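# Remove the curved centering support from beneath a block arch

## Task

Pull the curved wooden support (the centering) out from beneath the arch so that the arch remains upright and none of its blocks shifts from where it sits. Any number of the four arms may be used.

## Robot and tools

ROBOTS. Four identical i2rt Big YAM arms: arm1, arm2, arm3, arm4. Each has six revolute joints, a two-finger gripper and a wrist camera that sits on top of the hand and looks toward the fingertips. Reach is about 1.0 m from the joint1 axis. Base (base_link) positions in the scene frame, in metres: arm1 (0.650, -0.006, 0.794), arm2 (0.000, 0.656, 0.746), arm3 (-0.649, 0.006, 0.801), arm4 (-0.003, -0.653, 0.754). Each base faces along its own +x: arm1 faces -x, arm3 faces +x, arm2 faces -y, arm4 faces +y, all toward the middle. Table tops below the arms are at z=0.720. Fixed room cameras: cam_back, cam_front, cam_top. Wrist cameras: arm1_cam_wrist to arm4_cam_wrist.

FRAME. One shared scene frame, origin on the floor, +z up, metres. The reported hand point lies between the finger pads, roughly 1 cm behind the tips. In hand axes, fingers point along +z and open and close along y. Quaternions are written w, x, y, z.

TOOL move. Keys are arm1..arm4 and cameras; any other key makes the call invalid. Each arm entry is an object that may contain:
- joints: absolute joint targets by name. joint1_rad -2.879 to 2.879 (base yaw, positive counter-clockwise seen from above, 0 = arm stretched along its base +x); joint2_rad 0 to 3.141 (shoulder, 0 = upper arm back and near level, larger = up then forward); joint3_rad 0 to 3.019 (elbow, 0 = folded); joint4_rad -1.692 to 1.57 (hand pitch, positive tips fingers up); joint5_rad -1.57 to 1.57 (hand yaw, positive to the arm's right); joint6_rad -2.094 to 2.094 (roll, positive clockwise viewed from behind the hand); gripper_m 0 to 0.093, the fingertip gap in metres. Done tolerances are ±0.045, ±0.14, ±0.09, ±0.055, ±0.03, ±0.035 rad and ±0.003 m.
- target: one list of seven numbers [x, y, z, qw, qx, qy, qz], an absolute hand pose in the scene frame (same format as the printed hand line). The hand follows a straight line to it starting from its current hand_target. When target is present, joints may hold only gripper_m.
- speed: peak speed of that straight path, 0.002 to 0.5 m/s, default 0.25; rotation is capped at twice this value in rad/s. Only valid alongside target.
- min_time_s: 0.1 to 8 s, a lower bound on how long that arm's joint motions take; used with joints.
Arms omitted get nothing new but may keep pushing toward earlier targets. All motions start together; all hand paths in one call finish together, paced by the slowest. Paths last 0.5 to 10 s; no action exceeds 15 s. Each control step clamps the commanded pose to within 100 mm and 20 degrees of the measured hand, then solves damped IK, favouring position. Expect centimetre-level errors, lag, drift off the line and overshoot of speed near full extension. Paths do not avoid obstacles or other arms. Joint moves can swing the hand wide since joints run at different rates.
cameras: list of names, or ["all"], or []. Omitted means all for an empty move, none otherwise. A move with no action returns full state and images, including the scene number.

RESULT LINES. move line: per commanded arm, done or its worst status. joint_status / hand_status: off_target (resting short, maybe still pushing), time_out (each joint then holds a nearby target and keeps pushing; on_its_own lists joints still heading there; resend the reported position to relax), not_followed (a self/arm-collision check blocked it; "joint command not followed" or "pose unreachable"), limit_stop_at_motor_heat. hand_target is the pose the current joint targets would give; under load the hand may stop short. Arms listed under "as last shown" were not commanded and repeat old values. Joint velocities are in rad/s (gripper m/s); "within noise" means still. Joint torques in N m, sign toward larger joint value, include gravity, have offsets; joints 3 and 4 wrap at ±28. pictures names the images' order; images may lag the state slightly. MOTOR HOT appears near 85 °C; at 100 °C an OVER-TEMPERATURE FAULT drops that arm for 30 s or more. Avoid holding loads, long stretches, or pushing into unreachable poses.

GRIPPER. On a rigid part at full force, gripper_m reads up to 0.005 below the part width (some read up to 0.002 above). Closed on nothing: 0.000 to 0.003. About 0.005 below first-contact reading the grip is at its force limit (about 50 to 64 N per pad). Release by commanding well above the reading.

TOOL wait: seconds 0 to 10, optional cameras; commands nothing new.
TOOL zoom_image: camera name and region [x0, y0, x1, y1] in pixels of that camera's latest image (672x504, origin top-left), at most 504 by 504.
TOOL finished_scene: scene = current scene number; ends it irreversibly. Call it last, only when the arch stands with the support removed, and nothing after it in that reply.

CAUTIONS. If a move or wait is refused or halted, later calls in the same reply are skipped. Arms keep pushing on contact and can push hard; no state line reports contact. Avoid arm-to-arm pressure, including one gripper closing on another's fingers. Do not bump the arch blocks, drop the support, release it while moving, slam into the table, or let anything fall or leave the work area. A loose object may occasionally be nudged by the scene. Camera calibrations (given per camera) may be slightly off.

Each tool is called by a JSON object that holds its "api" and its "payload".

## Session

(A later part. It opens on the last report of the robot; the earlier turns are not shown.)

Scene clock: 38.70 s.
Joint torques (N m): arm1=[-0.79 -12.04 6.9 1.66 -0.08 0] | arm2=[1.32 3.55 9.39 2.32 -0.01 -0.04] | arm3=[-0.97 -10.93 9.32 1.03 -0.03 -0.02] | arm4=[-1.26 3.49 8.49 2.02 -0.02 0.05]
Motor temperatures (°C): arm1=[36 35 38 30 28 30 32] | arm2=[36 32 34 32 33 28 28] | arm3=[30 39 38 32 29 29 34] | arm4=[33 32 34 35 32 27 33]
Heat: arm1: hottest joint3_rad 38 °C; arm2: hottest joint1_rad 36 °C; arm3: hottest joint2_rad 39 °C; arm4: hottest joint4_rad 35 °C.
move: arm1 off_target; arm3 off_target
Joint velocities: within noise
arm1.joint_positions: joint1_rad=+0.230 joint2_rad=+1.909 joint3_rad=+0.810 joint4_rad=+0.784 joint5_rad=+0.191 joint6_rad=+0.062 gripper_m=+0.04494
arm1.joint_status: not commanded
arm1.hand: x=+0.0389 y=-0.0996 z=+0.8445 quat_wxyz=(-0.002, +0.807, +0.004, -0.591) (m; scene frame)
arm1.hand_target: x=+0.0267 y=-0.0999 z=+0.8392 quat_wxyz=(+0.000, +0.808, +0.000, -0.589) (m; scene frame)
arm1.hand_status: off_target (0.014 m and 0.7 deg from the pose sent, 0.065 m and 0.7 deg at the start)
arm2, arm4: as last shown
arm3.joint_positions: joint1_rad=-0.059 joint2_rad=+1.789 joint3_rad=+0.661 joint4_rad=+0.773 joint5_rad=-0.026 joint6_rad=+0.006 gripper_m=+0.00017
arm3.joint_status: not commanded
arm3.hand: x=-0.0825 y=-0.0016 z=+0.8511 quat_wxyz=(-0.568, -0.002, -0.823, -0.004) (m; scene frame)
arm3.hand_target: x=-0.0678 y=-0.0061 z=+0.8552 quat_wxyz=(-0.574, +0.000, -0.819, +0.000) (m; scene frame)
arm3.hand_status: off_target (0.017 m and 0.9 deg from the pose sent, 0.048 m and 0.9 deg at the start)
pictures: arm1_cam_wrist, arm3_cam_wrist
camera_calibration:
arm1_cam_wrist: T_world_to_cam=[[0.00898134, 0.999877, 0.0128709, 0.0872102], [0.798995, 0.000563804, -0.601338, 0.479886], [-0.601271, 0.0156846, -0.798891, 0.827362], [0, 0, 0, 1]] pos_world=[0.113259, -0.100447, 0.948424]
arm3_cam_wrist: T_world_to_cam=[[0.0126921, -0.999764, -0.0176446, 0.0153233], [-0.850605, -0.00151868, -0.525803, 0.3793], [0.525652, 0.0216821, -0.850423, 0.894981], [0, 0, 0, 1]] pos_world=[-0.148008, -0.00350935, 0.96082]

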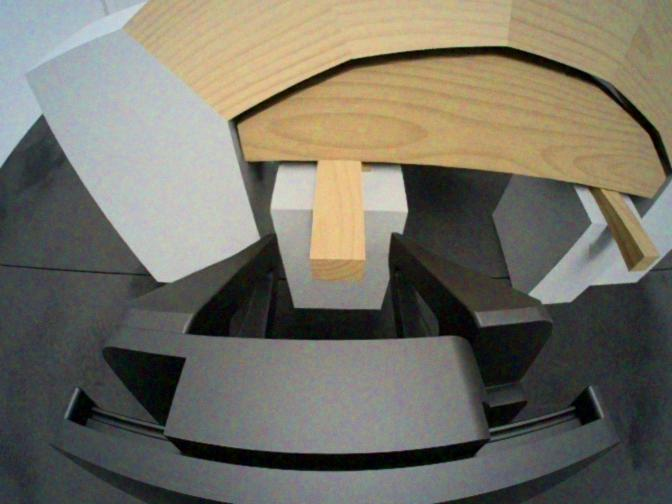

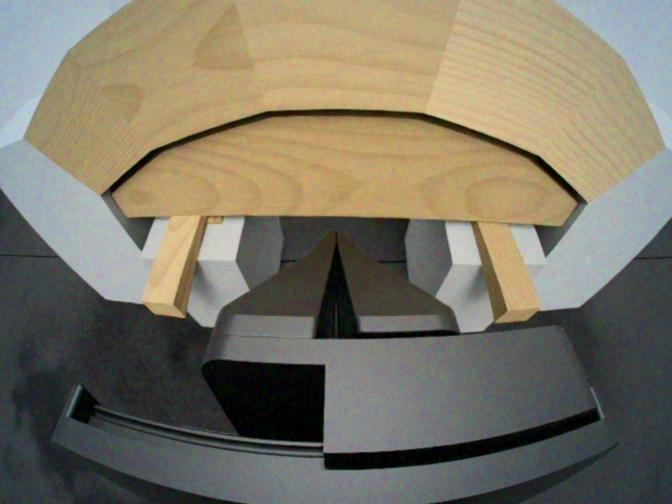

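{"api": "move", "payload": {"arm1": {"joints": {"gripper_m": 0.010}}, "arm3": {"target": [-0.052, -0.012, 0.855, 0.574, 0, 0.819, 0], "speed": 0.1}, "cameras": []}}

{"api": "move", "payload": {"arm3": {"target": [-0.028, -0.011, 0.855, 0.574, 0, 0.819, 0], "speed": 0.05}, "cameras": ["arm1_cam_wrist", "arm3_cam_wrist", "cam_top"]}}

Scene clock: 40.00 s.
Joint torques (N m): arm1=[-0.79 -12.1 6.95 1.68 -0.05 0] | arm2=[1.03 3.55 9.35 2.32 -0.03 -0.05] | arm3=[-0.97 -11.46 9.58 1.03 -0.03 -0.02] | arm4=[-0.79 4.07 8.69 2.04 0 0.04]
Motor temperatures (°C): arm1=[36 35 38 30 28 30 32] | arm2=[36 32 34 32 33 28 28] | arm3=[30 39 39 32 29 29 34] | arm4=[33 32 34 35 32 27 33]
Heat: arm1: hottest joint3_rad 38 °C; arm2: hottest joint1_rad 36 °C; arm3: hottest joint2_rad 39 °C; arm4: hottest joint4_rad 35 °C.
move: arm1 off_target; arm3 off_target
Joint velocities: within noise
arm1.joint_positions: joint1_rad=+0.230 joint2_rad=+1.909 joint3_rad=+0.810 joint4_rad=+0.784 joint5_rad=+0.191 joint6_rad=+0.062 gripper_m=+0.01739
arm1.joint_status: gripper_m off_target (ended at +0.01743, target +0.01000)
arm1.hand: x=+0.0388 y=-0.0997 z=+0.8445 quat_wxyz=(-0.002, +0.807, +0.004, -0.591) (m; scene frame)
arm1.hand_target: x=+0.0266 y=-0.0999 z=+0.8393 quat_wxyz=(+0.000, +0.808, +0.000, -0.589) (m; scene frame)
arm1.hand_status: not commanded
arm2, arm4: as last shown
arm3.joint_positions: joint1_rad=-0.071 joint2_rad=+1.812 joint3_rad=+0.704 joint4_rad=+0.752 joint5_rad=-0.038 joint6_rad=+0.002 gripper_m=+0.00017
arm3.joint_status: not commanded
arm3.hand: x=-0.0675 y=-0.0066 z=+0.8508 quat_wxyz=(-0.568, -0.001, -0.823, -0.004) (m; scene frame)
arm3.hand_target: x=-0.0527 y=-0.0120 z=+0.8553 quat_wxyz=(-0.574, +0.000, -0.819, +0.000) (m; scene frame)
arm3.hand_status: off_target (0.017 m and 1.0 deg from the pose sent, 0.032 m and 0.9 deg at the start)
pictures: none
No camera images: "cameras" was empty.

Scene clock: 41.10 s.
Joint torques (N m): arm1=[-0.79 -12.16 6.95 1.65 -0.06 0] | arm2=[1.03 3.6 9.35 2.26 -0.03 -0.06] | arm3=[-0.62 -11.99 10.43 1.05 0.14 -0.02] | arm4=[-1.2 3.66 8.59 2.17 -0.03 0.01]
Motor temperatures (°C): arm1=[36 35 38 30 28 30 32] | arm2=[36 31 34 32 33 28 28] | arm3=[30 39 39 32 29 29 34] | arm4=[33 32 34 35 32 27 33]
Heat: arm1: hottest joint3_rad 38 °C; arm2: hottest joint1_rad 36 °C; arm3: hottest joint2_rad 39 °C; arm4: hottest joint4_rad 35 °C.
move: arm3 off_target
Joint velocities: within noise
arm1, arm2, arm4: as last shown
arm3.joint_positions: joint1_rad=-0.071 joint2_rad=+1.845 joint3_rad=+0.767 joint4_rad=+0.718 joint5_rad=-0.038 joint6_rad=+0.002 gripper_m=+0.00017
arm3.joint_status: not commanded
arm3.hand: x=-0.0464 y=-0.0073 z=+0.8492 quat_wxyz=(-0.566, -0.002, -0.824, -0.004) (m; scene frame)
arm3.hand_target: x=-0.0290 y=-0.0110 z=+0.8554 quat_wxyz=(-0.574, +0.000, -0.819, +0.000) (m; scene frame)
arm3.hand_status: off_target (0.020 m and 1.2 deg from the pose sent, 0.040 m and 1.0 deg at the start)
pictures: arm1_cam_wrist, arm3_cam_wrist, cam_top
camera_calibration:
arm1_cam_wrist: T_world_to_cam=[[0.00864105, 0.999881, 0.0127512, 0.0874614], [0.799043, 0.000762479, -0.601273, 0.47998], [-0.601211, 0.0153844, -0.798942, 0.827395], [0, 0, 0, 1]] pos_world=[0.113159, -0.100546, 0.948524]
arm3_cam_wrist: T_world_to_cam=[[0.0136405, -0.999741, -0.0182291, 0.00969701], [-0.853518, -0.00214454, -0.521059, 0.404715], [0.520885, 0.0226663, -0.853326, 0.876758], [0, 0, 0, 1]] pos_world=[-0.11139, -0.00931047, 0.959217]

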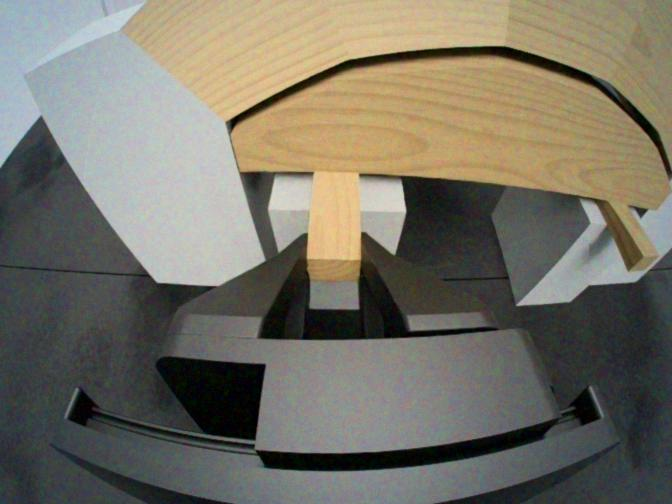

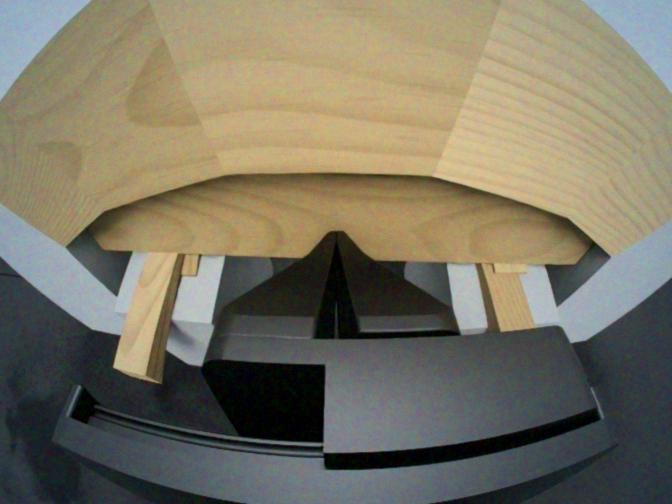

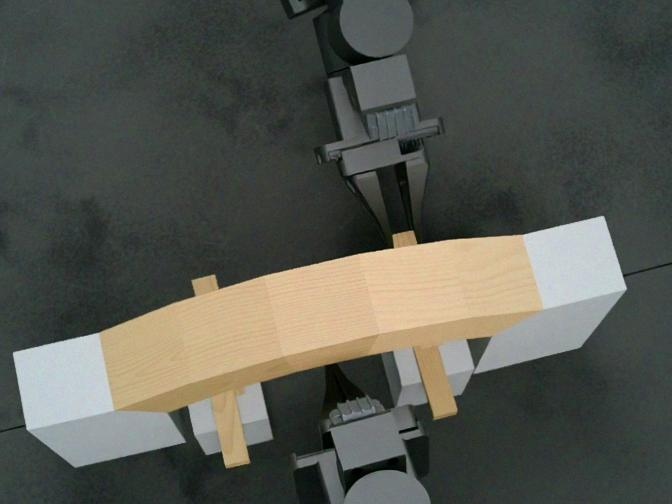

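{"api": "move", "payload": {"arm3": {"target": [-0.011, -0.011, 0.857, 0.574, 0, 0.819, 0], "speed": 0.05}, "cameras": ["arm1_cam_wrist", "arm3_cam_wrist", "cam_top", "cam_front"]}}

Scene clock: 42.27 s.
Joint torques (N m): arm1=[-0.79 -12.1 6.97 1.69 -0.06 0] | arm2=[1.2 3.66 9.39 2.32 -0.03 -0.06] | arm3=[-0.5 -12.63 10.99 1.05 0.19 0] | arm4=[-1.38 4.13 8.66 2.09 -0.01 0.03]
Motor temperatures (°C): arm1=[36 35 38 30 28 30 32] | arm2=[36 31 34 32 33 28 28] | arm3=[30 39 39 32 29 29 34] | arm4=[33 32 34 35 32 27 33]
Heat: arm1: hottest joint3_rad 38 °C; arm2: hottest joint1_rad 36 °C; arm3: hottest joint2_rad 39 °C; arm4: hottest joint4_rad 35 °C.
move: arm3 off_target
Joint velocities: within noise
arm1, arm2, arm4: as last shown
arm3.joint_positions: joint1_rad=-0.071 joint2_rad=+1.866 joint3_rad=+0.814 joint4_rad=+0.687 joint5_rad=-0.038 joint6_rad=+0.002 gripper_m=+0.00017
arm3.joint_status: not commanded
arm3.hand: x=-0.0312 y=-0.0078 z=+0.8487 quat_wxyz=(-0.564, -0.002, -0.826, -0.004) (m; scene frame)
arm3.hand_target: x=-0.0122 y=-0.0110 z=+0.8575 quat_wxyz=(-0.574, +0.000, -0.819, +0.000) (m; scene frame)
arm3.hand_status: off_target (0.022 m and 1.5 deg from the pose sent, 0.036 m and 1.2 deg at the start)
pictures: arm1_cam_wrist, arm3_cam_wrist, cam_front, cam_top
camera_calibration:
arm1_cam_wrist: T_world_to_cam=[[0.00864105, 0.999881, 0.0127512, 0.0874614], [0.799043, 0.000762479, -0.601273, 0.47998], [-0.601211, 0.0153844, -0.798942, 0.827395], [0, 0, 0, 1]] pos_world=[0.113159, -0.100546, 0.948524]
arm3_cam_wrist: T_world_to_cam=[[0.0134142, -0.999739, -0.0185044, 0.00912003], [-0.856713, -0.00194821, -0.51579, 0.412891], [0.51562, 0.0227719, -0.856515, 0.870949], [0, 0, 0, 1]] pos_world=[-0.0954719, -0.0099111, 0.959114]

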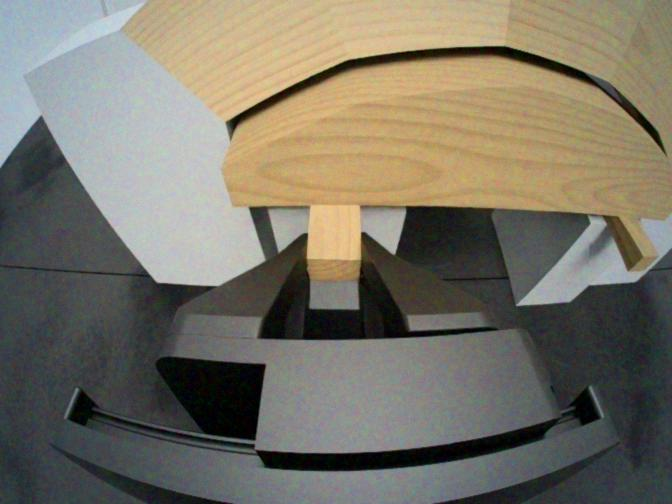

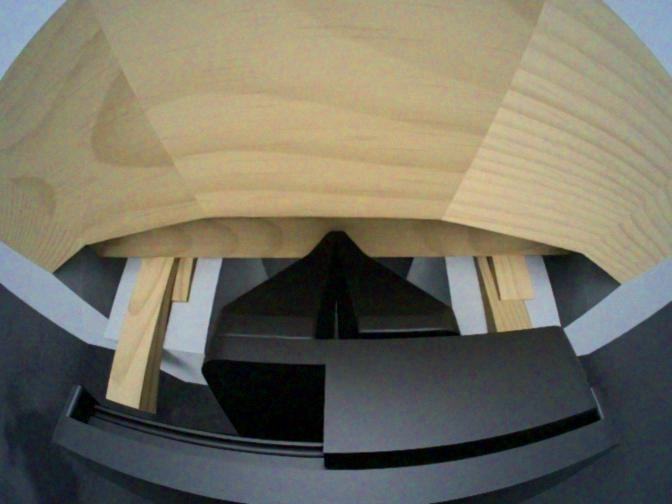

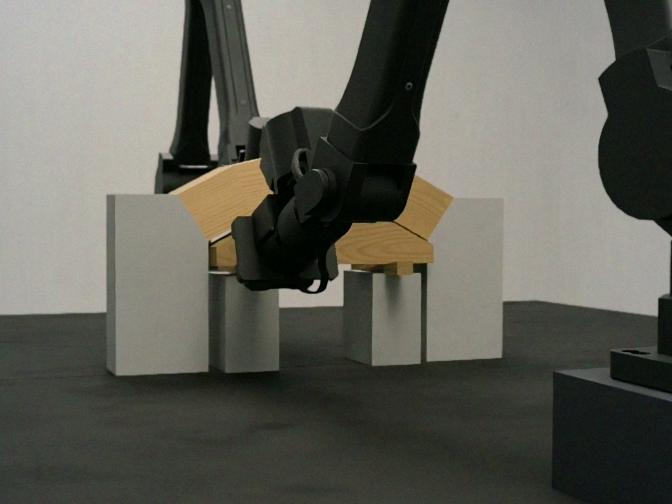

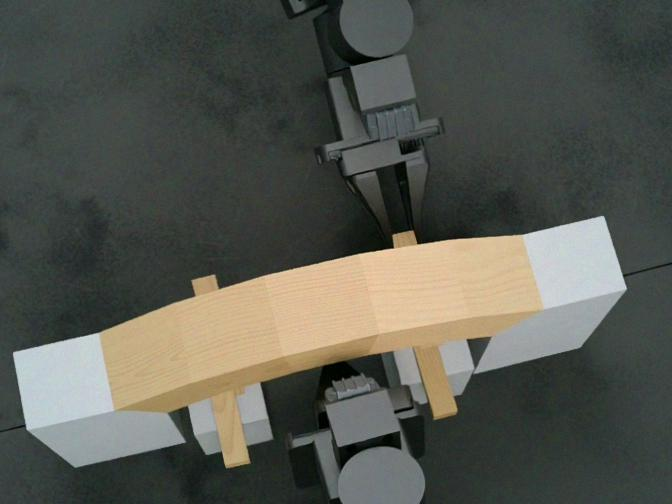

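{"api": "move", "payload": {"arm1": {"joints": {"gripper_m": 0.045}}, "cameras": []}}

{"api": "move", "payload": {"arm1": {"target": [0.10, -0.1, 0.865, 0, 0.8085, 0, -0.5885], "speed": 0.2}, "cameras": []}}

{"api": "move", "payload": {"arm1": {"target": [0.13, -0.013, 0.90, 0.5, 0.5, -0.5, -0.5], "speed": 0.45, "joints": {"gripper_m": 0.093}}, "cameras": ["arm1_cam_wrist", "cam_top", "cam_front"]}}

Scene clock: 43.53 s.
Joint torques (N m): arm1=[-0.67 -12.16 6.97 1.65 -0.06 0.01] | arm2=[1.26 3.72 9.33 2.28 -0.02 -0.06] | arm3=[-0.56 -12.51 10.97 1.07 0.19 -0.01] | arm4=[-0.79 4.01 8.77 2.1 -0.01 0.01]
Motor temperatures (°C): arm1=[36 35 38 30 28 30 32] | arm2=[36 31 34 32 33 28 28] | arm3=[30 39 39 31 29 29 34] | arm4=[33 32 34 35 32 27 33]
Heat: arm1: hottest joint3_rad 38 °C; arm2: hottest joint1_rad 36 °C; arm3: hottest joint2_rad 39 °C; arm4: hottest joint4_rad 35 °C.
move: arm1 done
Joint velocities: within noise
arm1.joint_positions: joint1_rad=+0.230 joint2_rad=+1.909 joint3_rad=+0.810 joint4_rad=+0.784 joint5_rad=+0.190 joint6_rad=+0.062 gripper_m=+0.04486
arm1.joint_status: all done
arm1.hand: x=+0.0388 y=-0.0998 z=+0.8445 quat_wxyz=(-0.002, +0.807, +0.004, -0.591) (m; scene frame)
arm1.hand_target: x=+0.0266 y=-0.1000 z=+0.8394 quat_wxyz=(+0.000, +0.808, +0.000, -0.589) (m; scene frame)
arm1.hand_status: not commanded
arm2, arm3, arm4: as last shown
arm3.hand_target: x=-0.0122 y=-0.0110 z=+0.8576 quat_wxyz=(-0.574, +0.000, -0.819, +0.000) (m; scene frame)
pictures: none
No camera images: "cameras" was empty.

Scene clock: 44.80 s.
Joint torques (N m): arm1=[0.44 -13.39 3.37 2.73 0.17 0.03] | arm2=[1.2 4.01 9.4 2.26 -0.01 -0.06] | arm3=[-0.56 -12.69 10.99 1.06 0.2 0] | arm4=[-1.61 3.96 8.54 2.11 0 0.03]
Motor temperatures (°C): arm1=[36 35 38 30 28 30 32] | arm2=[36 31 34 32 33 28 28] | arm3=[30 39 40 31 29 29 34] | arm4=[33 32 34 35 32 27 33]
Heat: arm1: hottest joint3_rad 38 °C; arm2: hottest joint1_rad 36 °C; arm3: hottest joint3_rad 40 °C; arm4: hottest joint4_rad 35 °C.
move: arm1 done
Joint velocities: within noise
arm1.joint_positions: joint1_rad=+0.250 joint2_rad=+1.773 joint3_rad=+0.651 joint4_rad=+0.784 joint5_rad=+0.219 joint6_rad=+0.071 gripper_m=+0.04494
arm1.joint_status: not commanded
arm1.hand: x=+0.0961 y=-0.0944 z=+0.8584 quat_wxyz=(-0.007, +0.812, +0.002, -0.583) (m; scene frame)
arm1.hand_target: x=+0.0998 y=-0.1001 z=+0.8650 quat_wxyz=(+0.000, +0.808, +0.000, -0.589) (m; scene frame)
arm1.hand_status: done (0.010 m and 1.1 deg from the pose sent, 0.065 m and 0.6 deg at the start)
arm2, arm3, arm4: as last shown
pictures: none
No camera images: "cameras" was empty.

Scene clock: 47.73 s.
Joint torques (N m): arm1=[-1.44 -8.64 2.19 3.59 0.11 -0.11] | arm2=[1.14 3.6 9.35 2.28 -0.02 -0.06] | arm3=[-0.67 -12.81 10.96 1.06 0.19 -0.01] | arm4=[-1.55 4.48 8.5 2.03 -0.03 0.04]
Motor temperatures (°C): arm1=[36 35 38 30 28 30 32] | arm2=[36 31 34 32 33 28 28] | arm3=[30 39 40 31 29 29 34] | arm4=[33 32 34 35 32 27 33]
Heat: arm1: hottest joint3_rad 38 °C; arm2: hottest joint1_rad 36 °C; arm3: hottest joint3_rad 40 °C; arm4: hottest joint4_rad 35 °C.
move: arm1 off_target
Joint velocities: within noise
arm1.joint_positions: joint1_rad=+0.056 joint2_rad=+1.814 joint3_rad=+0.502 joint4_rad=+1.317 joint5_rad=+0.016 joint6_rad=+1.567 gripper_m=+0.09290
arm1.joint_status: all done
arm1.hand: x=+0.1263 y=-0.0202 z=+0.9097 quat_wxyz=(+0.503, +0.505, -0.491, -0.501) (m; scene frame)
arm1.hand_target: x=+0.1301 y=-0.0132 z=+0.9003 quat_wxyz=(+0.500, +0.500, -0.500, -0.500) (m; scene frame)
arm1.hand_status: off_target (0.013 m and 1.2 deg from the pose sent, 0.097 m and 92.2 deg at the start)
arm2.joint_positions: joint1_rad=+0.031 joint2_rad=+0.603 joint3_rad=+1.457 joint4_rad=-1.387 joint5_rad=-0.263 joint6_rad=+0.761 gripper_m=+0.09396
arm2.joint_status: not commanded
arm2.hand: x=+0.0421 y=+0.4486 z=+1.3126 quat_wxyz=(-0.497, -0.768, -0.393, +0.094) (m; scene frame)
arm2.hand_target: x=+0.0421 y=+0.4516 z=+1.3209 quat_wxyz=(-0.505, -0.763, -0.391, +0.098) (m; scene frame)
arm2.hand_status: not commanded
arm3: as last shown
arm4.joint_positions: joint1_rad=-0.454 joint2_rad=+0.631 joint3_rad=+1.450 joint4_rad=-1.565 joint5_rad=-0.075 joint6_rad=-0.150 gripper_m=+0.09396
arm4.joint_status: not commanded
arm4.hand: x=+0.0668 y=-0.4724 z=+1.2759 quat_wxyz=(-0.346, +0.552, -0.728, -0.214) (m; scene frame)
arm4.hand_target: x=+0.0658 y=-0.4742 z=+1.2836 quat_wxyz=(-0.354, +0.550, -0.724, -0.218) (m; scene frame)
arm4.hand_status: not commanded
pictures: arm1_cam_wrist, cam_front, cam_top
camera_calibration:
arm1_cam_wrist: T_world_to_cam=[[0.00507034, 0.0126175, -0.999908, 0.90806], [0.593094, -0.805102, -0.00715183, -0.0815586], [-0.805117, -0.593003, -0.0115655, 0.228011], [0, 0, 0, 1]] pos_world=[0.227343, 0.0580907, 0.91003]

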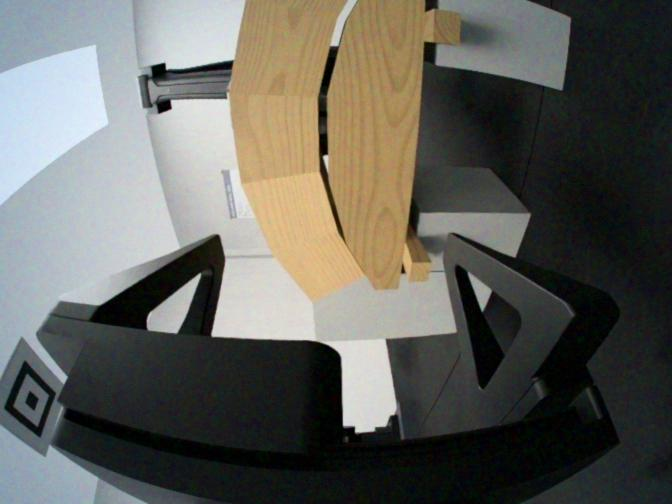

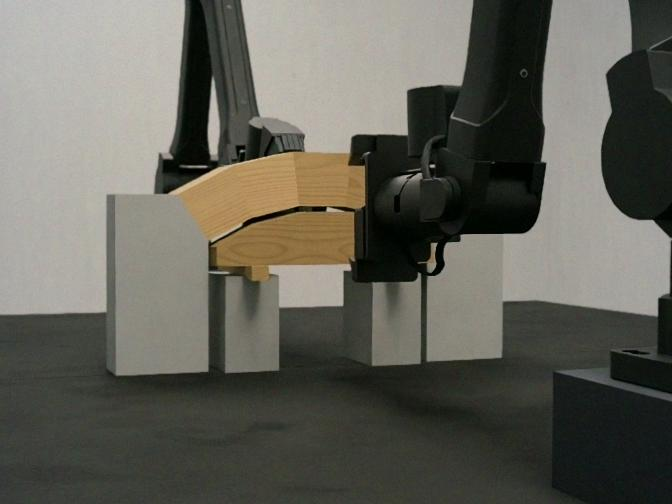

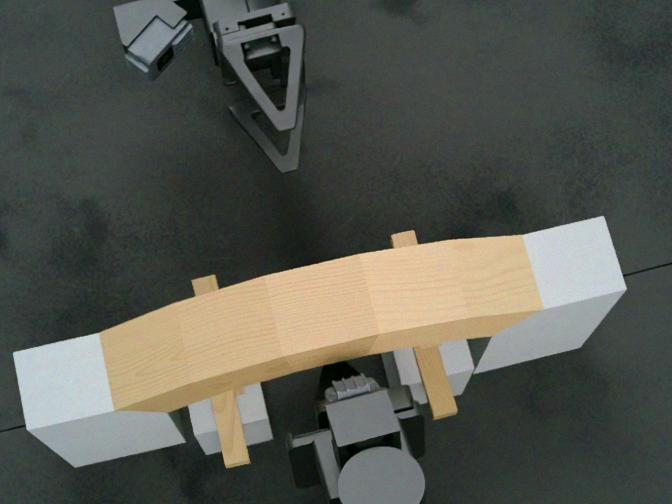

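{"api": "move", "payload": {"arm1": {"target": [0.04, -0.015, 0.873, 0.5, 0.5, -0.5, -0.5], "speed": 0.2}, "cameras": ["arm1_cam_wrist", "cam_top", "cam_front"]}}

Scene clock: 49.73 s.
Joint torques (N m): arm1=[-1.32 -11.69 5.37 1.65 0.11 -0.09] | arm2=[1.08 3.84 9.35 2.24 0 -0.06] | arm3=[-0.67 -12.75 10.99 1.03 0.2 0] | arm4=[-0.85 3.72 8.65 2.18 -0.01 -0.01]
Motor temperatures (°C): arm1=[36 35 38 30 28 30 32] | arm2=[36 31 35 32 33 28 28] | arm3=[30 40 41 31 29 29 34] | arm4=[33 32 34 35 32 27 33]
Heat: arm1: hottest joint3_rad 38 °C; arm2: hottest joint1_rad 36 °C; arm3: hottest joint3_rad 41 °C; arm4: hottest joint4_rad 35 °C.
move: arm1 off_target
Joint velocities: within noise
arm1.joint_positions: joint1_rad=+0.056 joint2_rad=+1.992 joint3_rad=+0.723 joint4_rad=+1.278 joint5_rad=+0.017 joint6_rad=+1.568 gripper_m=+0.09290
arm1.joint_status: not commanded
arm1.hand: x=+0.0506 y=-0.0222 z=+0.8824 quat_wxyz=(+0.504, +0.503, -0.490, -0.503) (m; scene frame)
arm1.hand_target: x=+0.0408 y=-0.0150 z=+0.8730 quat_wxyz=(+0.500, +0.500, -0.500, -0.500) (m; scene frame)
arm1.hand_status: off_target (0.016 m and 1.3 deg from the pose sent, 0.094 m and 1.2 deg at the start)
arm2, arm3, arm4: as last shown
pictures: arm1_cam_wrist, cam_front, cam_top
camera_calibration:
arm1_cam_wrist: T_world_to_cam=[[0.000136625, 0.0120649, -0.999927, 0.881456], [0.592471, -0.805534, -0.00963846, -0.0362417], [-0.805592, -0.592426, -0.00725817, 0.161738], [0, 0, 0, 1]] pos_world=[0.151646, 0.0559891, 0.882216]

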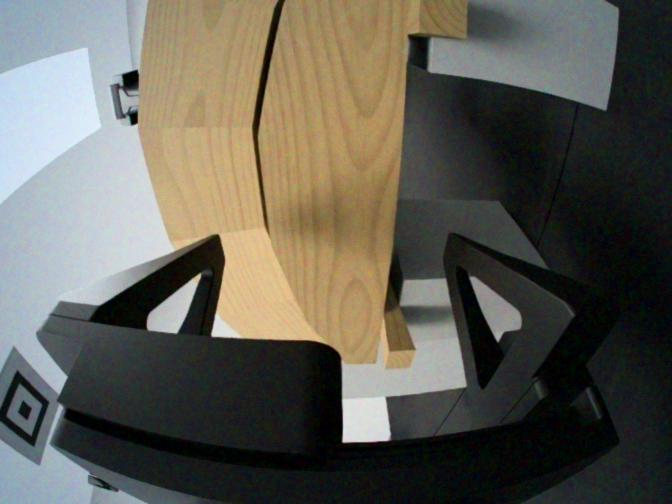

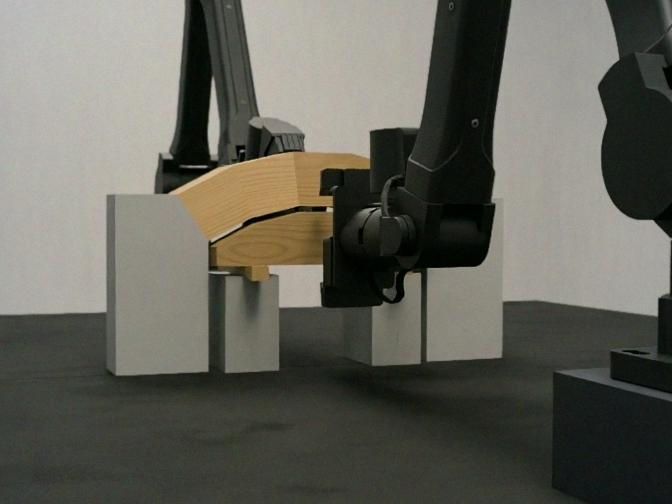

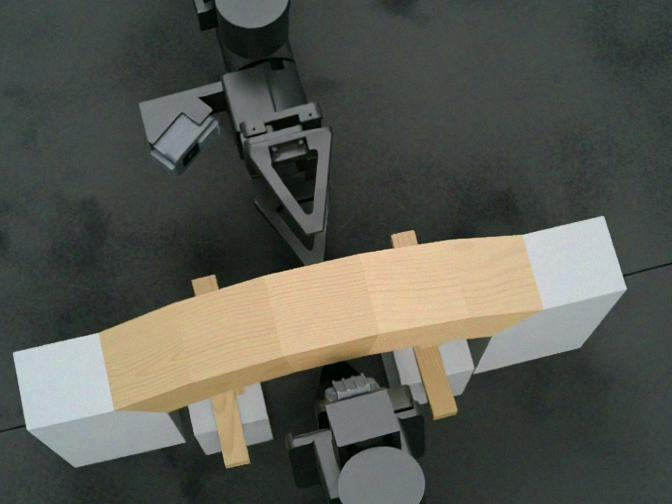

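{"api": "move", "payload": {"arm1": {"target": [0.006, -0.014, 0.872, 0.5, 0.5, -0.5, -0.5], "speed": 0.1}, "cameras": ["arm1_cam_wrist", "cam_top", "cam_front"]}}

Scene clock: 51.20 s.
Joint torques (N m): arm1=[-1.49 -12.75 5.81 1.61 -0.02 -0.06] | arm2=[1.38 3.78 9.32 2.26 -0.01 -0.07] | arm3=[-0.56 -12.57 10.97 1.07 0.2 -0.01] | arm4=[-0.97 3.96 8.57 2.18 -0.01 0.04]
Motor temperatures (°C): arm1=[36 35 38 30 28 30 32] | arm2=[36 31 35 32 33 28 28] | arm3=[30 40 41 31 29 29 34] | arm4=[33 32 34 35 32 27 33]
Heat: arm1: hottest joint3_rad 38 °C; arm2: hottest joint1_rad 36 °C; arm3: hottest joint3_rad 41 °C; arm4: hottest joint4_rad 35 °C.
move: arm1 off_target
Joint velocities: within noise
arm1.joint_positions: joint1_rad=+0.055 joint2_rad=+2.029 joint3_rad=+0.820 joint4_rad=+1.217 joint5_rad=+0.017 joint6_rad=+1.568 gripper_m=+0.09290
arm1.joint_status: not commanded
arm1.hand: x=+0.0174 y=-0.0223 z=+0.8814 quat_wxyz=(+0.503, +0.503, -0.491, -0.503) (m; scene frame)
arm1.hand_target: x=+0.0069 y=-0.0139 z=+0.8722 quat_wxyz=(+0.500, +0.500, -0.500, -0.500) (m; scene frame)
arm1.hand_status: off_target (0.017 m and 1.2 deg from the pose sent, 0.046 m and 1.3 deg at the start)
arm2, arm3, arm4: as last shown
pictures: arm1_cam_wrist, cam_front, cam_top
camera_calibration:
arm1_cam_wrist: T_world_to_cam=[[0.00173604, 0.0121119, -0.999925, 0.880473], [0.591213, -0.806468, -0.00874214, -0.0174511], [-0.806513, -0.591154, -0.00856078, 0.136213], [0, 0, 0, 1]] pos_world=[0.118646, 0.0557849, 0.88142]

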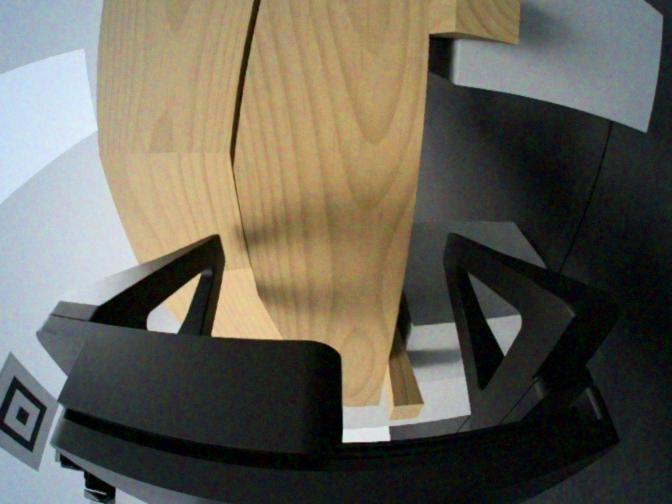

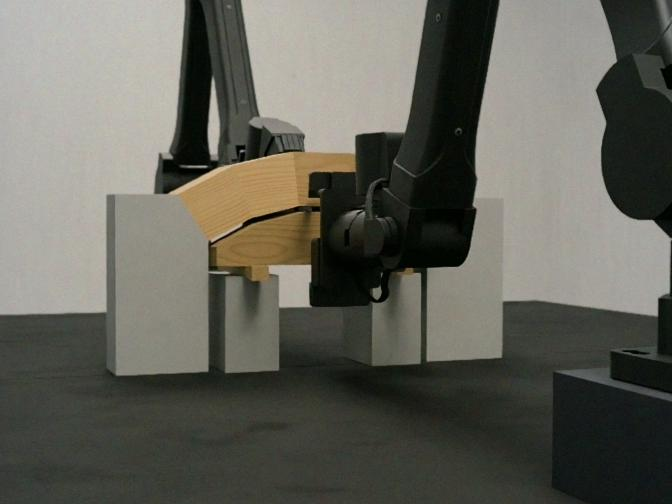

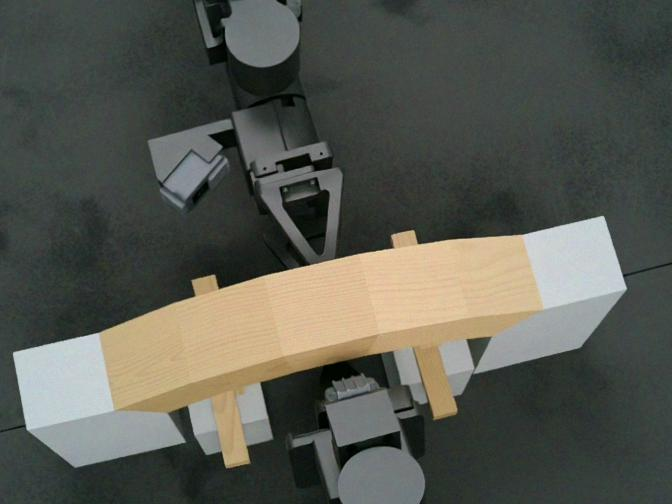

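{"api": "zoom_image", "payload": {"camera": "cam_top", "region": [240, 160, 400, 300]}}

{"api": "move", "payload": {"arm1": {"target": [0.000, -0.013, 0.872, 0.5, 0.5, -0.5, -0.5], "speed": 0.06}, "cameras": ["arm1_cam_wrist", "cam_top"]}}

{"api": "zoom_image", "payload": {"camera": "cam_top", "region": [240, 160, 400, 300]}}

Scaled by 3.150 from the camera's 672x504 image, which has a finer 960x720 frame.

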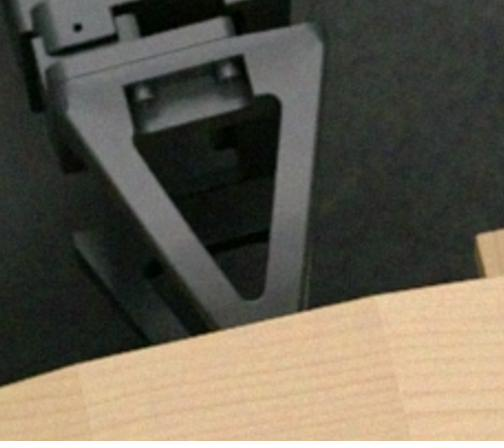

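Scene clock: 52.50 s.
Joint torques (N m): arm1=[-1.55 -12.63 6.28 1.52 -0.1 -0.07] | arm2=[1.14 3.43 9.36 2.26 -0.01 -0.05] | arm3=[-0.5 -12.69 10.97 1.07 0.2 -0.01] | arm4=[-0.91 4.54 8.64 2.04 0 0.06]
Motor temperatures (°C): arm1=[36 35 38 30 28 30 32] | arm2=[36 31 35 32 32 28 28] | arm3=[30 40 41 31 29 29 34] | arm4=[33 32 35 35 32 27 33]
Heat: arm1: hottest joint3_rad 38 °C; arm2: hottest joint1_rad 36 °C; arm3: hottest joint3_rad 41 °C; arm4: hottest joint3_rad 35 °C.
move: arm1 off_target
Joint velocities: within noise
arm1.joint_positions: joint1_rad=+0.053 joint2_rad=+2.033 joint3_rad=+0.833 joint4_rad=+1.209 joint5_rad=+0.016 joint6_rad=+1.568 gripper_m=+0.09290
arm1.joint_status: not commanded
arm1.hand: x=+0.0129 y=-0.0215 z=+0.8817 quat_wxyz=(+0.503, +0.503, -0.491, -0.503) (m; scene frame)
arm1.hand_target: x=+0.0011 y=-0.0130 z=+0.8722 quat_wxyz=(+0.500, +0.500, -0.500, -0.500) (m; scene frame)
arm1.hand_status: off_target (0.018 m and 1.2 deg from the pose sent, 0.022 m and 1.2 deg at the start)
arm2, arm3, arm4: as last shown
pictures: arm1_cam_wrist, cam_top
camera_calibration:
arm1_cam_wrist: T_world_to_cam=[[0.00130891, 0.0120344, -0.999927, 0.880725], [0.590289, -0.807142, -0.00894146, -0.0139081], [-0.807191, -0.590234, -0.00816023, 0.13267], [0, 0, 0, 1]] pos_world=[0.114147, 0.0564819, 0.881619]

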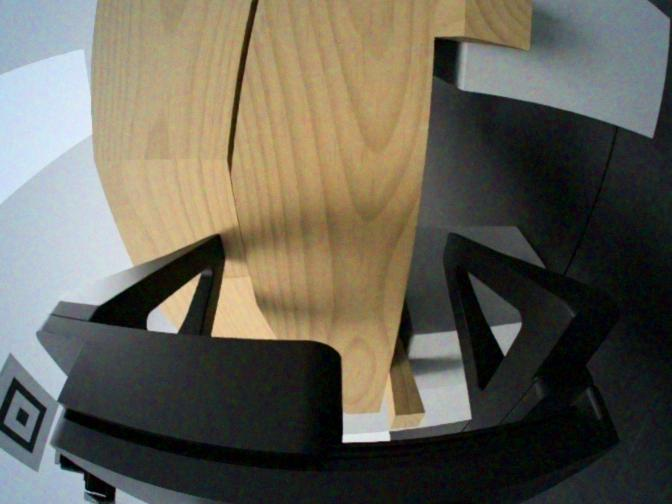

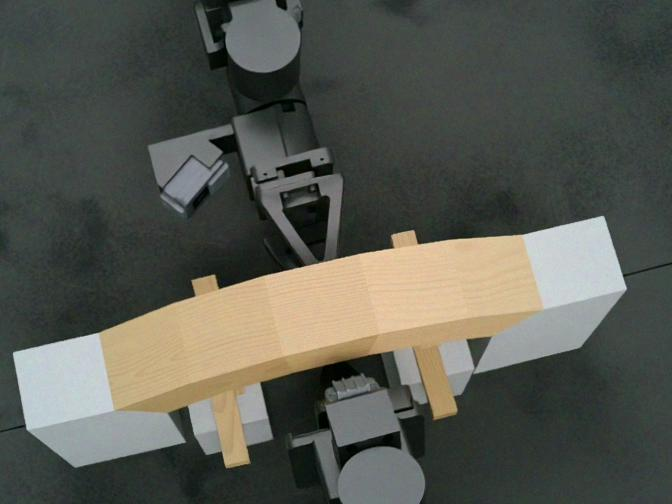

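Scaled by 3.150 from the camera's 672x504 image, which has a finer 960x720 frame.

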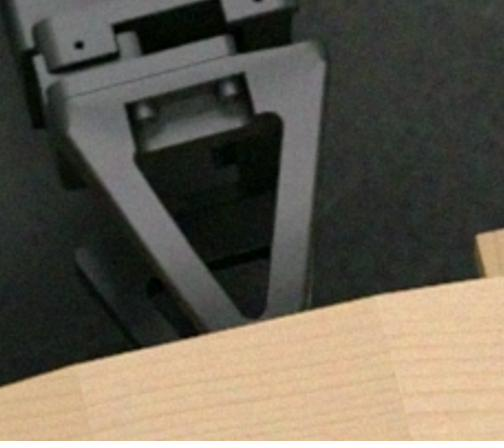

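{"api": "move", "payload": {"arm1": {"joints": {"gripper_m": 0.062}}, "cameras": ["arm1_cam_wrist"]}}

Scene clock: 53.53 s.
Joint torques (N m): arm1=[-1.61 -12.81 6 1.61 -0.1 -0.07] | arm2=[1.2 3.78 9.35 2.3 -0.01 -0.06] | arm3=[-0.62 -12.69 10.95 1.11 0.19 -0.02] | arm4=[-0.91 3.84 8.68 1.95 -0.02 0.03]
Motor temperatures (°C): arm1=[36 35 38 30 28 30 32] | arm2=[36 31 35 32 32 28 28] | arm3=[30 40 41 31 29 29 34] | arm4=[33 32 35 35 32 27 33]
Heat: arm1: hottest joint3_rad 38 °C; arm2: hottest joint1_rad 36 °C; arm3: hottest joint3_rad 41 °C; arm4: hottest joint3_rad 35 °C.
move: arm1 done
Joint velocities: within noise
arm1.joint_positions: joint1_rad=+0.053 joint2_rad=+2.035 joint3_rad=+0.837 joint4_rad=+1.208 joint5_rad=+0.016 joint6_rad=+1.568 gripper_m=+0.06218
arm1.joint_status: all done
arm1.hand: x=+0.0114 y=-0.0213 z=+0.8823 quat_wxyz=(+0.504, +0.502, -0.491, -0.504) (m; scene frame)
arm1.hand_target: x=+0.0011 y=-0.0130 z=+0.8722 quat_wxyz=(+0.500, +0.500, -0.500, -0.500) (m; scene frame)
arm1.hand_status: not commanded
arm2, arm3, arm4: as last shown
pictures: arm1_cam_wrist
camera_calibration:
arm1_cam_wrist: T_world_to_cam=[[-0.000970995, 0.0115956, -0.999932, 0.881307], [0.589975, -0.807361, -0.00993534, -0.0120754], [-0.807421, -0.589944, -0.00605715, 0.129757], [0, 0, 0, 1]] pos_world=[0.112749, 0.0565811, 0.881913]

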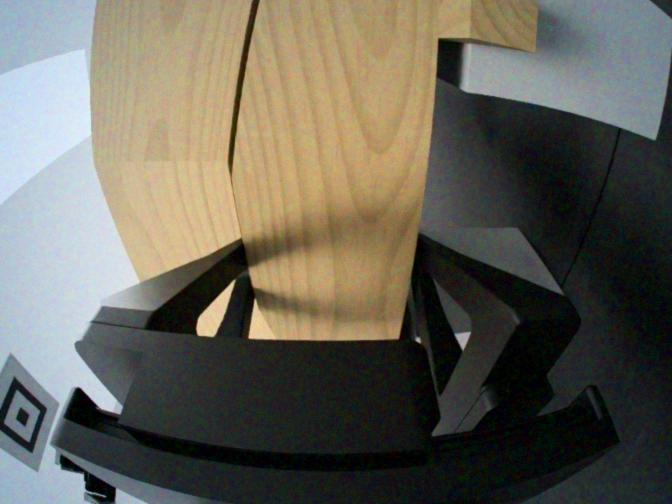

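{"api": "move", "payload": {"arm1": {"joints": {"gripper_m": 0.045}}, "cameras": ["arm1_cam_wrist", "cam_front"]}}

Scene clock: 54.57 s.
Joint torques (N m): arm1=[-1.44 -12.86 5.94 1.55 -0.1 -0.08] | arm2=[1.08 3.55 9.39 2.28 0 -0.06] | arm3=[-0.62 -12.63 10.99 1.1 0.19 0] | arm4=[-1.44 4.25 8.53 1.99 -0.04 0.06]
Motor temperatures (°C): arm1=[36 35 38 30 28 30 32] | arm2=[36 31 35 32 32 28 28] | arm3=[30 40 41 31 29 29 34] | arm4=[33 32 35 35 32 27 33]
Heat: arm1: hottest joint3_rad 38 °C; arm2: hottest joint1_rad 36 °C; arm3: hottest joint3_rad 41 °C; arm4: hottest joint3_rad 35 °C.
move: arm1 off_target
Joint velocities: within noise
arm1.joint_positions: joint1_rad=+0.053 joint2_rad=+2.035 joint3_rad=+0.839 joint4_rad=+1.208 joint5_rad=+0.016 joint6_rad=+1.568 gripper_m=+0.05664
arm1.joint_status: gripper_m off_target (ended at +0.05667, target +0.04500)
arm1.hand: x=+0.0109 y=-0.0213 z=+0.8829 quat_wxyz=(+0.504, +0.502, -0.490, -0.504) (m; scene frame)
arm1.hand_target: x=+0.0010 y=-0.0130 z=+0.8722 quat_wxyz=(+0.500, +0.500, -0.500, -0.500) (m; scene frame)
arm1.hand_status: not commanded
arm2, arm4: as last shown
arm3.joint_positions: joint1_rad=-0.071 joint2_rad=+1.866 joint3_rad=+0.814 joint4_rad=+0.687 joint5_rad=-0.038 joint6_rad=+0.002 gripper_m=+0.00017
arm3.joint_status: not commanded
arm3.hand: x=-0.0312 y=-0.0078 z=+0.8487 quat_wxyz=(-0.564, -0.002, -0.826, -0.004) (m; scene frame)
arm3.hand_target: x=-0.0122 y=-0.0110 z=+0.8576 quat_wxyz=(-0.574, +0.000, -0.819, +0.000) (m; scene frame)
arm3.hand_status: not commanded
pictures: arm1_cam_wrist, cam_front
camera_calibration:
arm1_cam_wrist: T_world_to_cam=[[-0.00247166, 0.01161, -0.99993, 0.881967], [0.590021, -0.807315, -0.010832, -0.0109922], [-0.807384, -0.590006, -0.00485471, 0.128296], [0, 0, 0, 1]] pos_world=[0.112249, 0.0565813, 0.882409]

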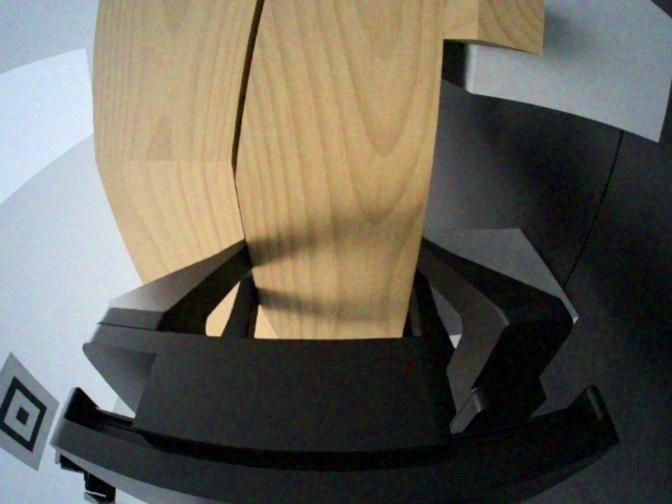

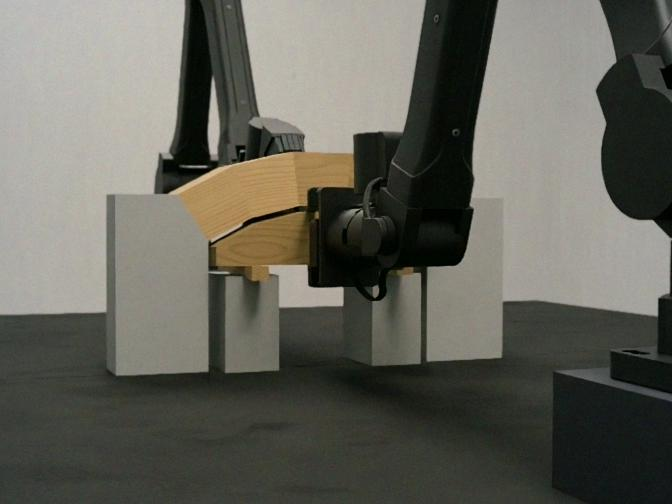

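{"api": "move", "payload": {"arm3": {"target": [-0.16, -0.008, 0.865, 0.574, 0, 0.819, 0], "speed": 0.15}, "cameras": []}}

{"api": "move", "payload": {"arm1": {"target": [0.006, -0.0135, 0.886, 0.5, 0.5, -0.5, -0.5], "speed": 0.03}, "cameras": ["arm1_cam_wrist", "arm3_cam_wrist", "cam_front", "cam_back"]}}

Scene clock: 56.60 s.
Joint torques (N m): arm1=[-1.44 -12.92 5.85 1.55 -0.1 -0.07] | arm2=[1.03 3.78 9.29 2.28 -0.02 -0.05] | arm3=[-1.08 -11.4 4.83 2.18 -0.03 -0.03] | arm4=[-1.08 4.25 8.64 2.04 -0.02 0.01]
Motor temperatures (°C): arm1=[36 35 38 30 28 30 32] | arm2=[36 31 35 32 32 28 28] | arm3=[30 40 41 31 29 29 34] | arm4=[33 32 35 35 32 27 33]
Heat: arm1: hottest joint3_rad 38 °C; arm2: hottest joint1_rad 36 °C; arm3: hottest joint3_rad 41 °C; arm4: hottest joint3_rad 35 °C.
move: arm3 off_target
Joint velocities: within noise
arm1.joint_positions: joint1_rad=+0.053 joint2_rad=+2.035 joint3_rad=+0.840 joint4_rad=+1.208 joint5_rad=+0.016 joint6_rad=+1.568 gripper_m=+0.05664
arm1.joint_status: not commanded
arm1.hand: x=+0.0105 y=-0.0213 z=+0.8833 quat_wxyz=(+0.504, +0.501, -0.490, -0.504) (m; scene frame)
arm1.hand_target: x=+0.0011 y=-0.0130 z=+0.8721 quat_wxyz=(+0.500, +0.500, -0.500, -0.500) (m; scene frame)
arm1.hand_status: not commanded
arm2, arm4: as last shown
arm3.joint_positions: joint1_rad=-0.071 joint2_rad=+1.651 joint3_rad=+0.447 joint4_rad=+0.825 joint5_rad=-0.039 joint6_rad=+0.001 gripper_m=+0.00017
arm3.joint_status: not commanded
arm3.hand: x=-0.1615 y=-0.0034 z=+0.8516 quat_wxyz=(-0.558, -0.001, -0.830, -0.005) (m; scene frame)
arm3.hand_target: x=-0.1599 y=-0.0080 z=+0.8649 quat_wxyz=(-0.574, +0.000, -0.819, +0.000) (m; scene frame)
arm3.hand_status: off_target (0.014 m and 2.2 deg from the pose sent, 0.130 m and 1.5 deg at the start)
pictures: none
No camera images: "cameras" was empty.

Scene clock: 57.63 s.
Joint torques (N m): arm1=[-1.49 -15.79 4.41 1.09 -0.06 -0.09] | arm2=[1.2 3.6 9.39 2.32 -0.01 -0.05] | arm3=[-1.08 -11.4 4.79 2.17 -0.04 -0.03] | arm4=[-0.73 4.25 8.59 2.06 -0.02 0.04]
Motor temperatures (°C): arm1=[36 35 38 30 28 30 32] | arm2=[36 31 35 32 32 28 28] | arm3=[30 40 41 31 29 29 34] | arm4=[33 32 35 35 32 27 33]
Heat: arm1: hottest joint3_rad 38 °C; arm2: hottest joint1_rad 36 °C; arm3: hottest joint3_rad 41 °C; arm4: hottest joint3_rad 35 °C.
move: arm1 done
Joint velocities: within noise
arm1.joint_positions: joint1_rad=+0.053 joint2_rad=+2.029 joint3_rad=+0.840 joint4_rad=+1.194 joint5_rad=+0.016 joint6_rad=+1.568 gripper_m=+0.05664
arm1.joint_status: not commanded
arm1.hand: x=+0.0102 y=-0.0214 z=+0.8836 quat_wxyz=(+0.502, +0.503, -0.492, -0.502) (m; scene frame)
arm1.hand_target: x=+0.0062 y=-0.0136 z=+0.8861 quat_wxyz=(+0.500, +0.500, -0.500, -0.500) (m; scene frame)
arm1.hand_status: done (0.009 m and 1.1 deg from the pose sent, 0.009 m and 1.4 deg at the start)
arm2, arm3, arm4: as last shown
pictures: arm1_cam_wrist, arm3_cam_wrist, cam_back, cam_front
camera_calibration:
arm1_cam_wrist: T_world_to_cam=[[0.00435109, 0.0117849, -0.999921, 0.882605], [0.590024, -0.807356, -0.00694788, -0.013993], [-0.807374, -0.589947, -0.0104662, 0.132689], [0, 0, 0, 1]] pos_world=[0.111546, 0.0565811, 0.883827]
arm3_cam_wrist: T_world_to_cam=[[0.0141241, -0.999726, -0.0186738, 0.0156386], [-0.863107, -0.00276087, -0.505014, 0.292594], [0.504824, 0.0232504, -0.862909, 0.944193], [0, 0, 0, 1]] pos_world=[-0.224333, -0.00551067, 0.962809]

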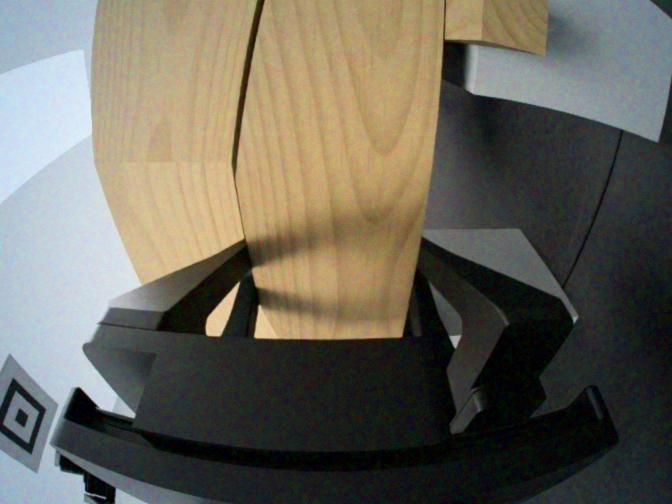

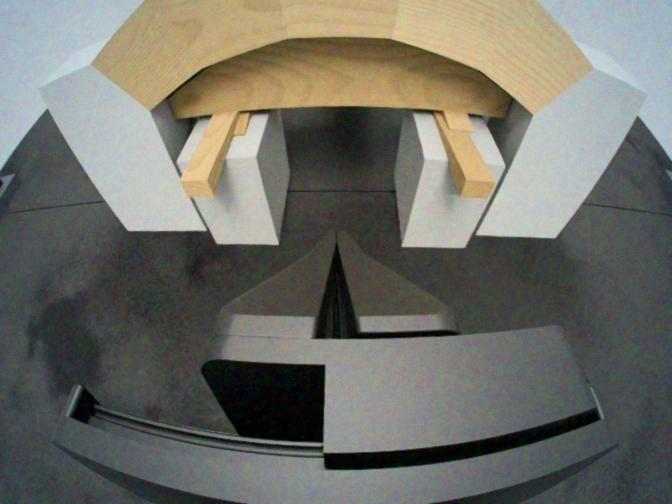

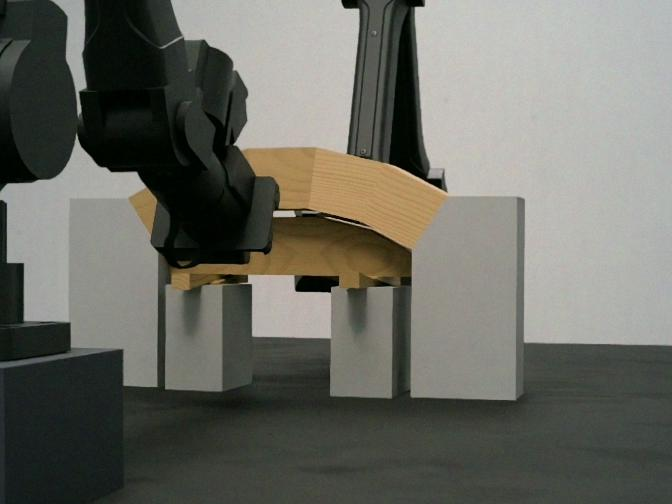

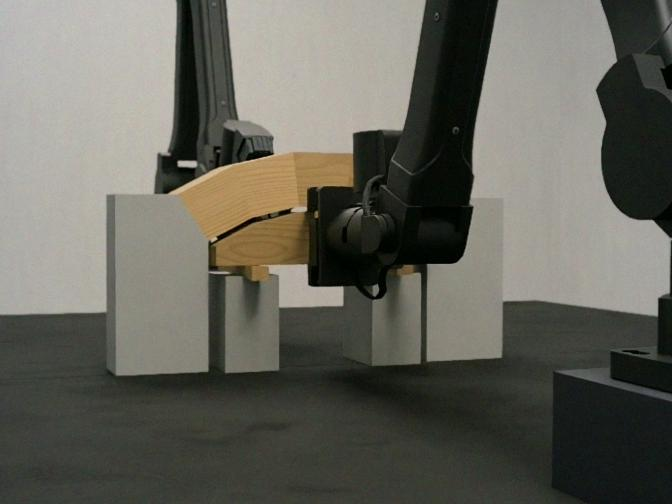

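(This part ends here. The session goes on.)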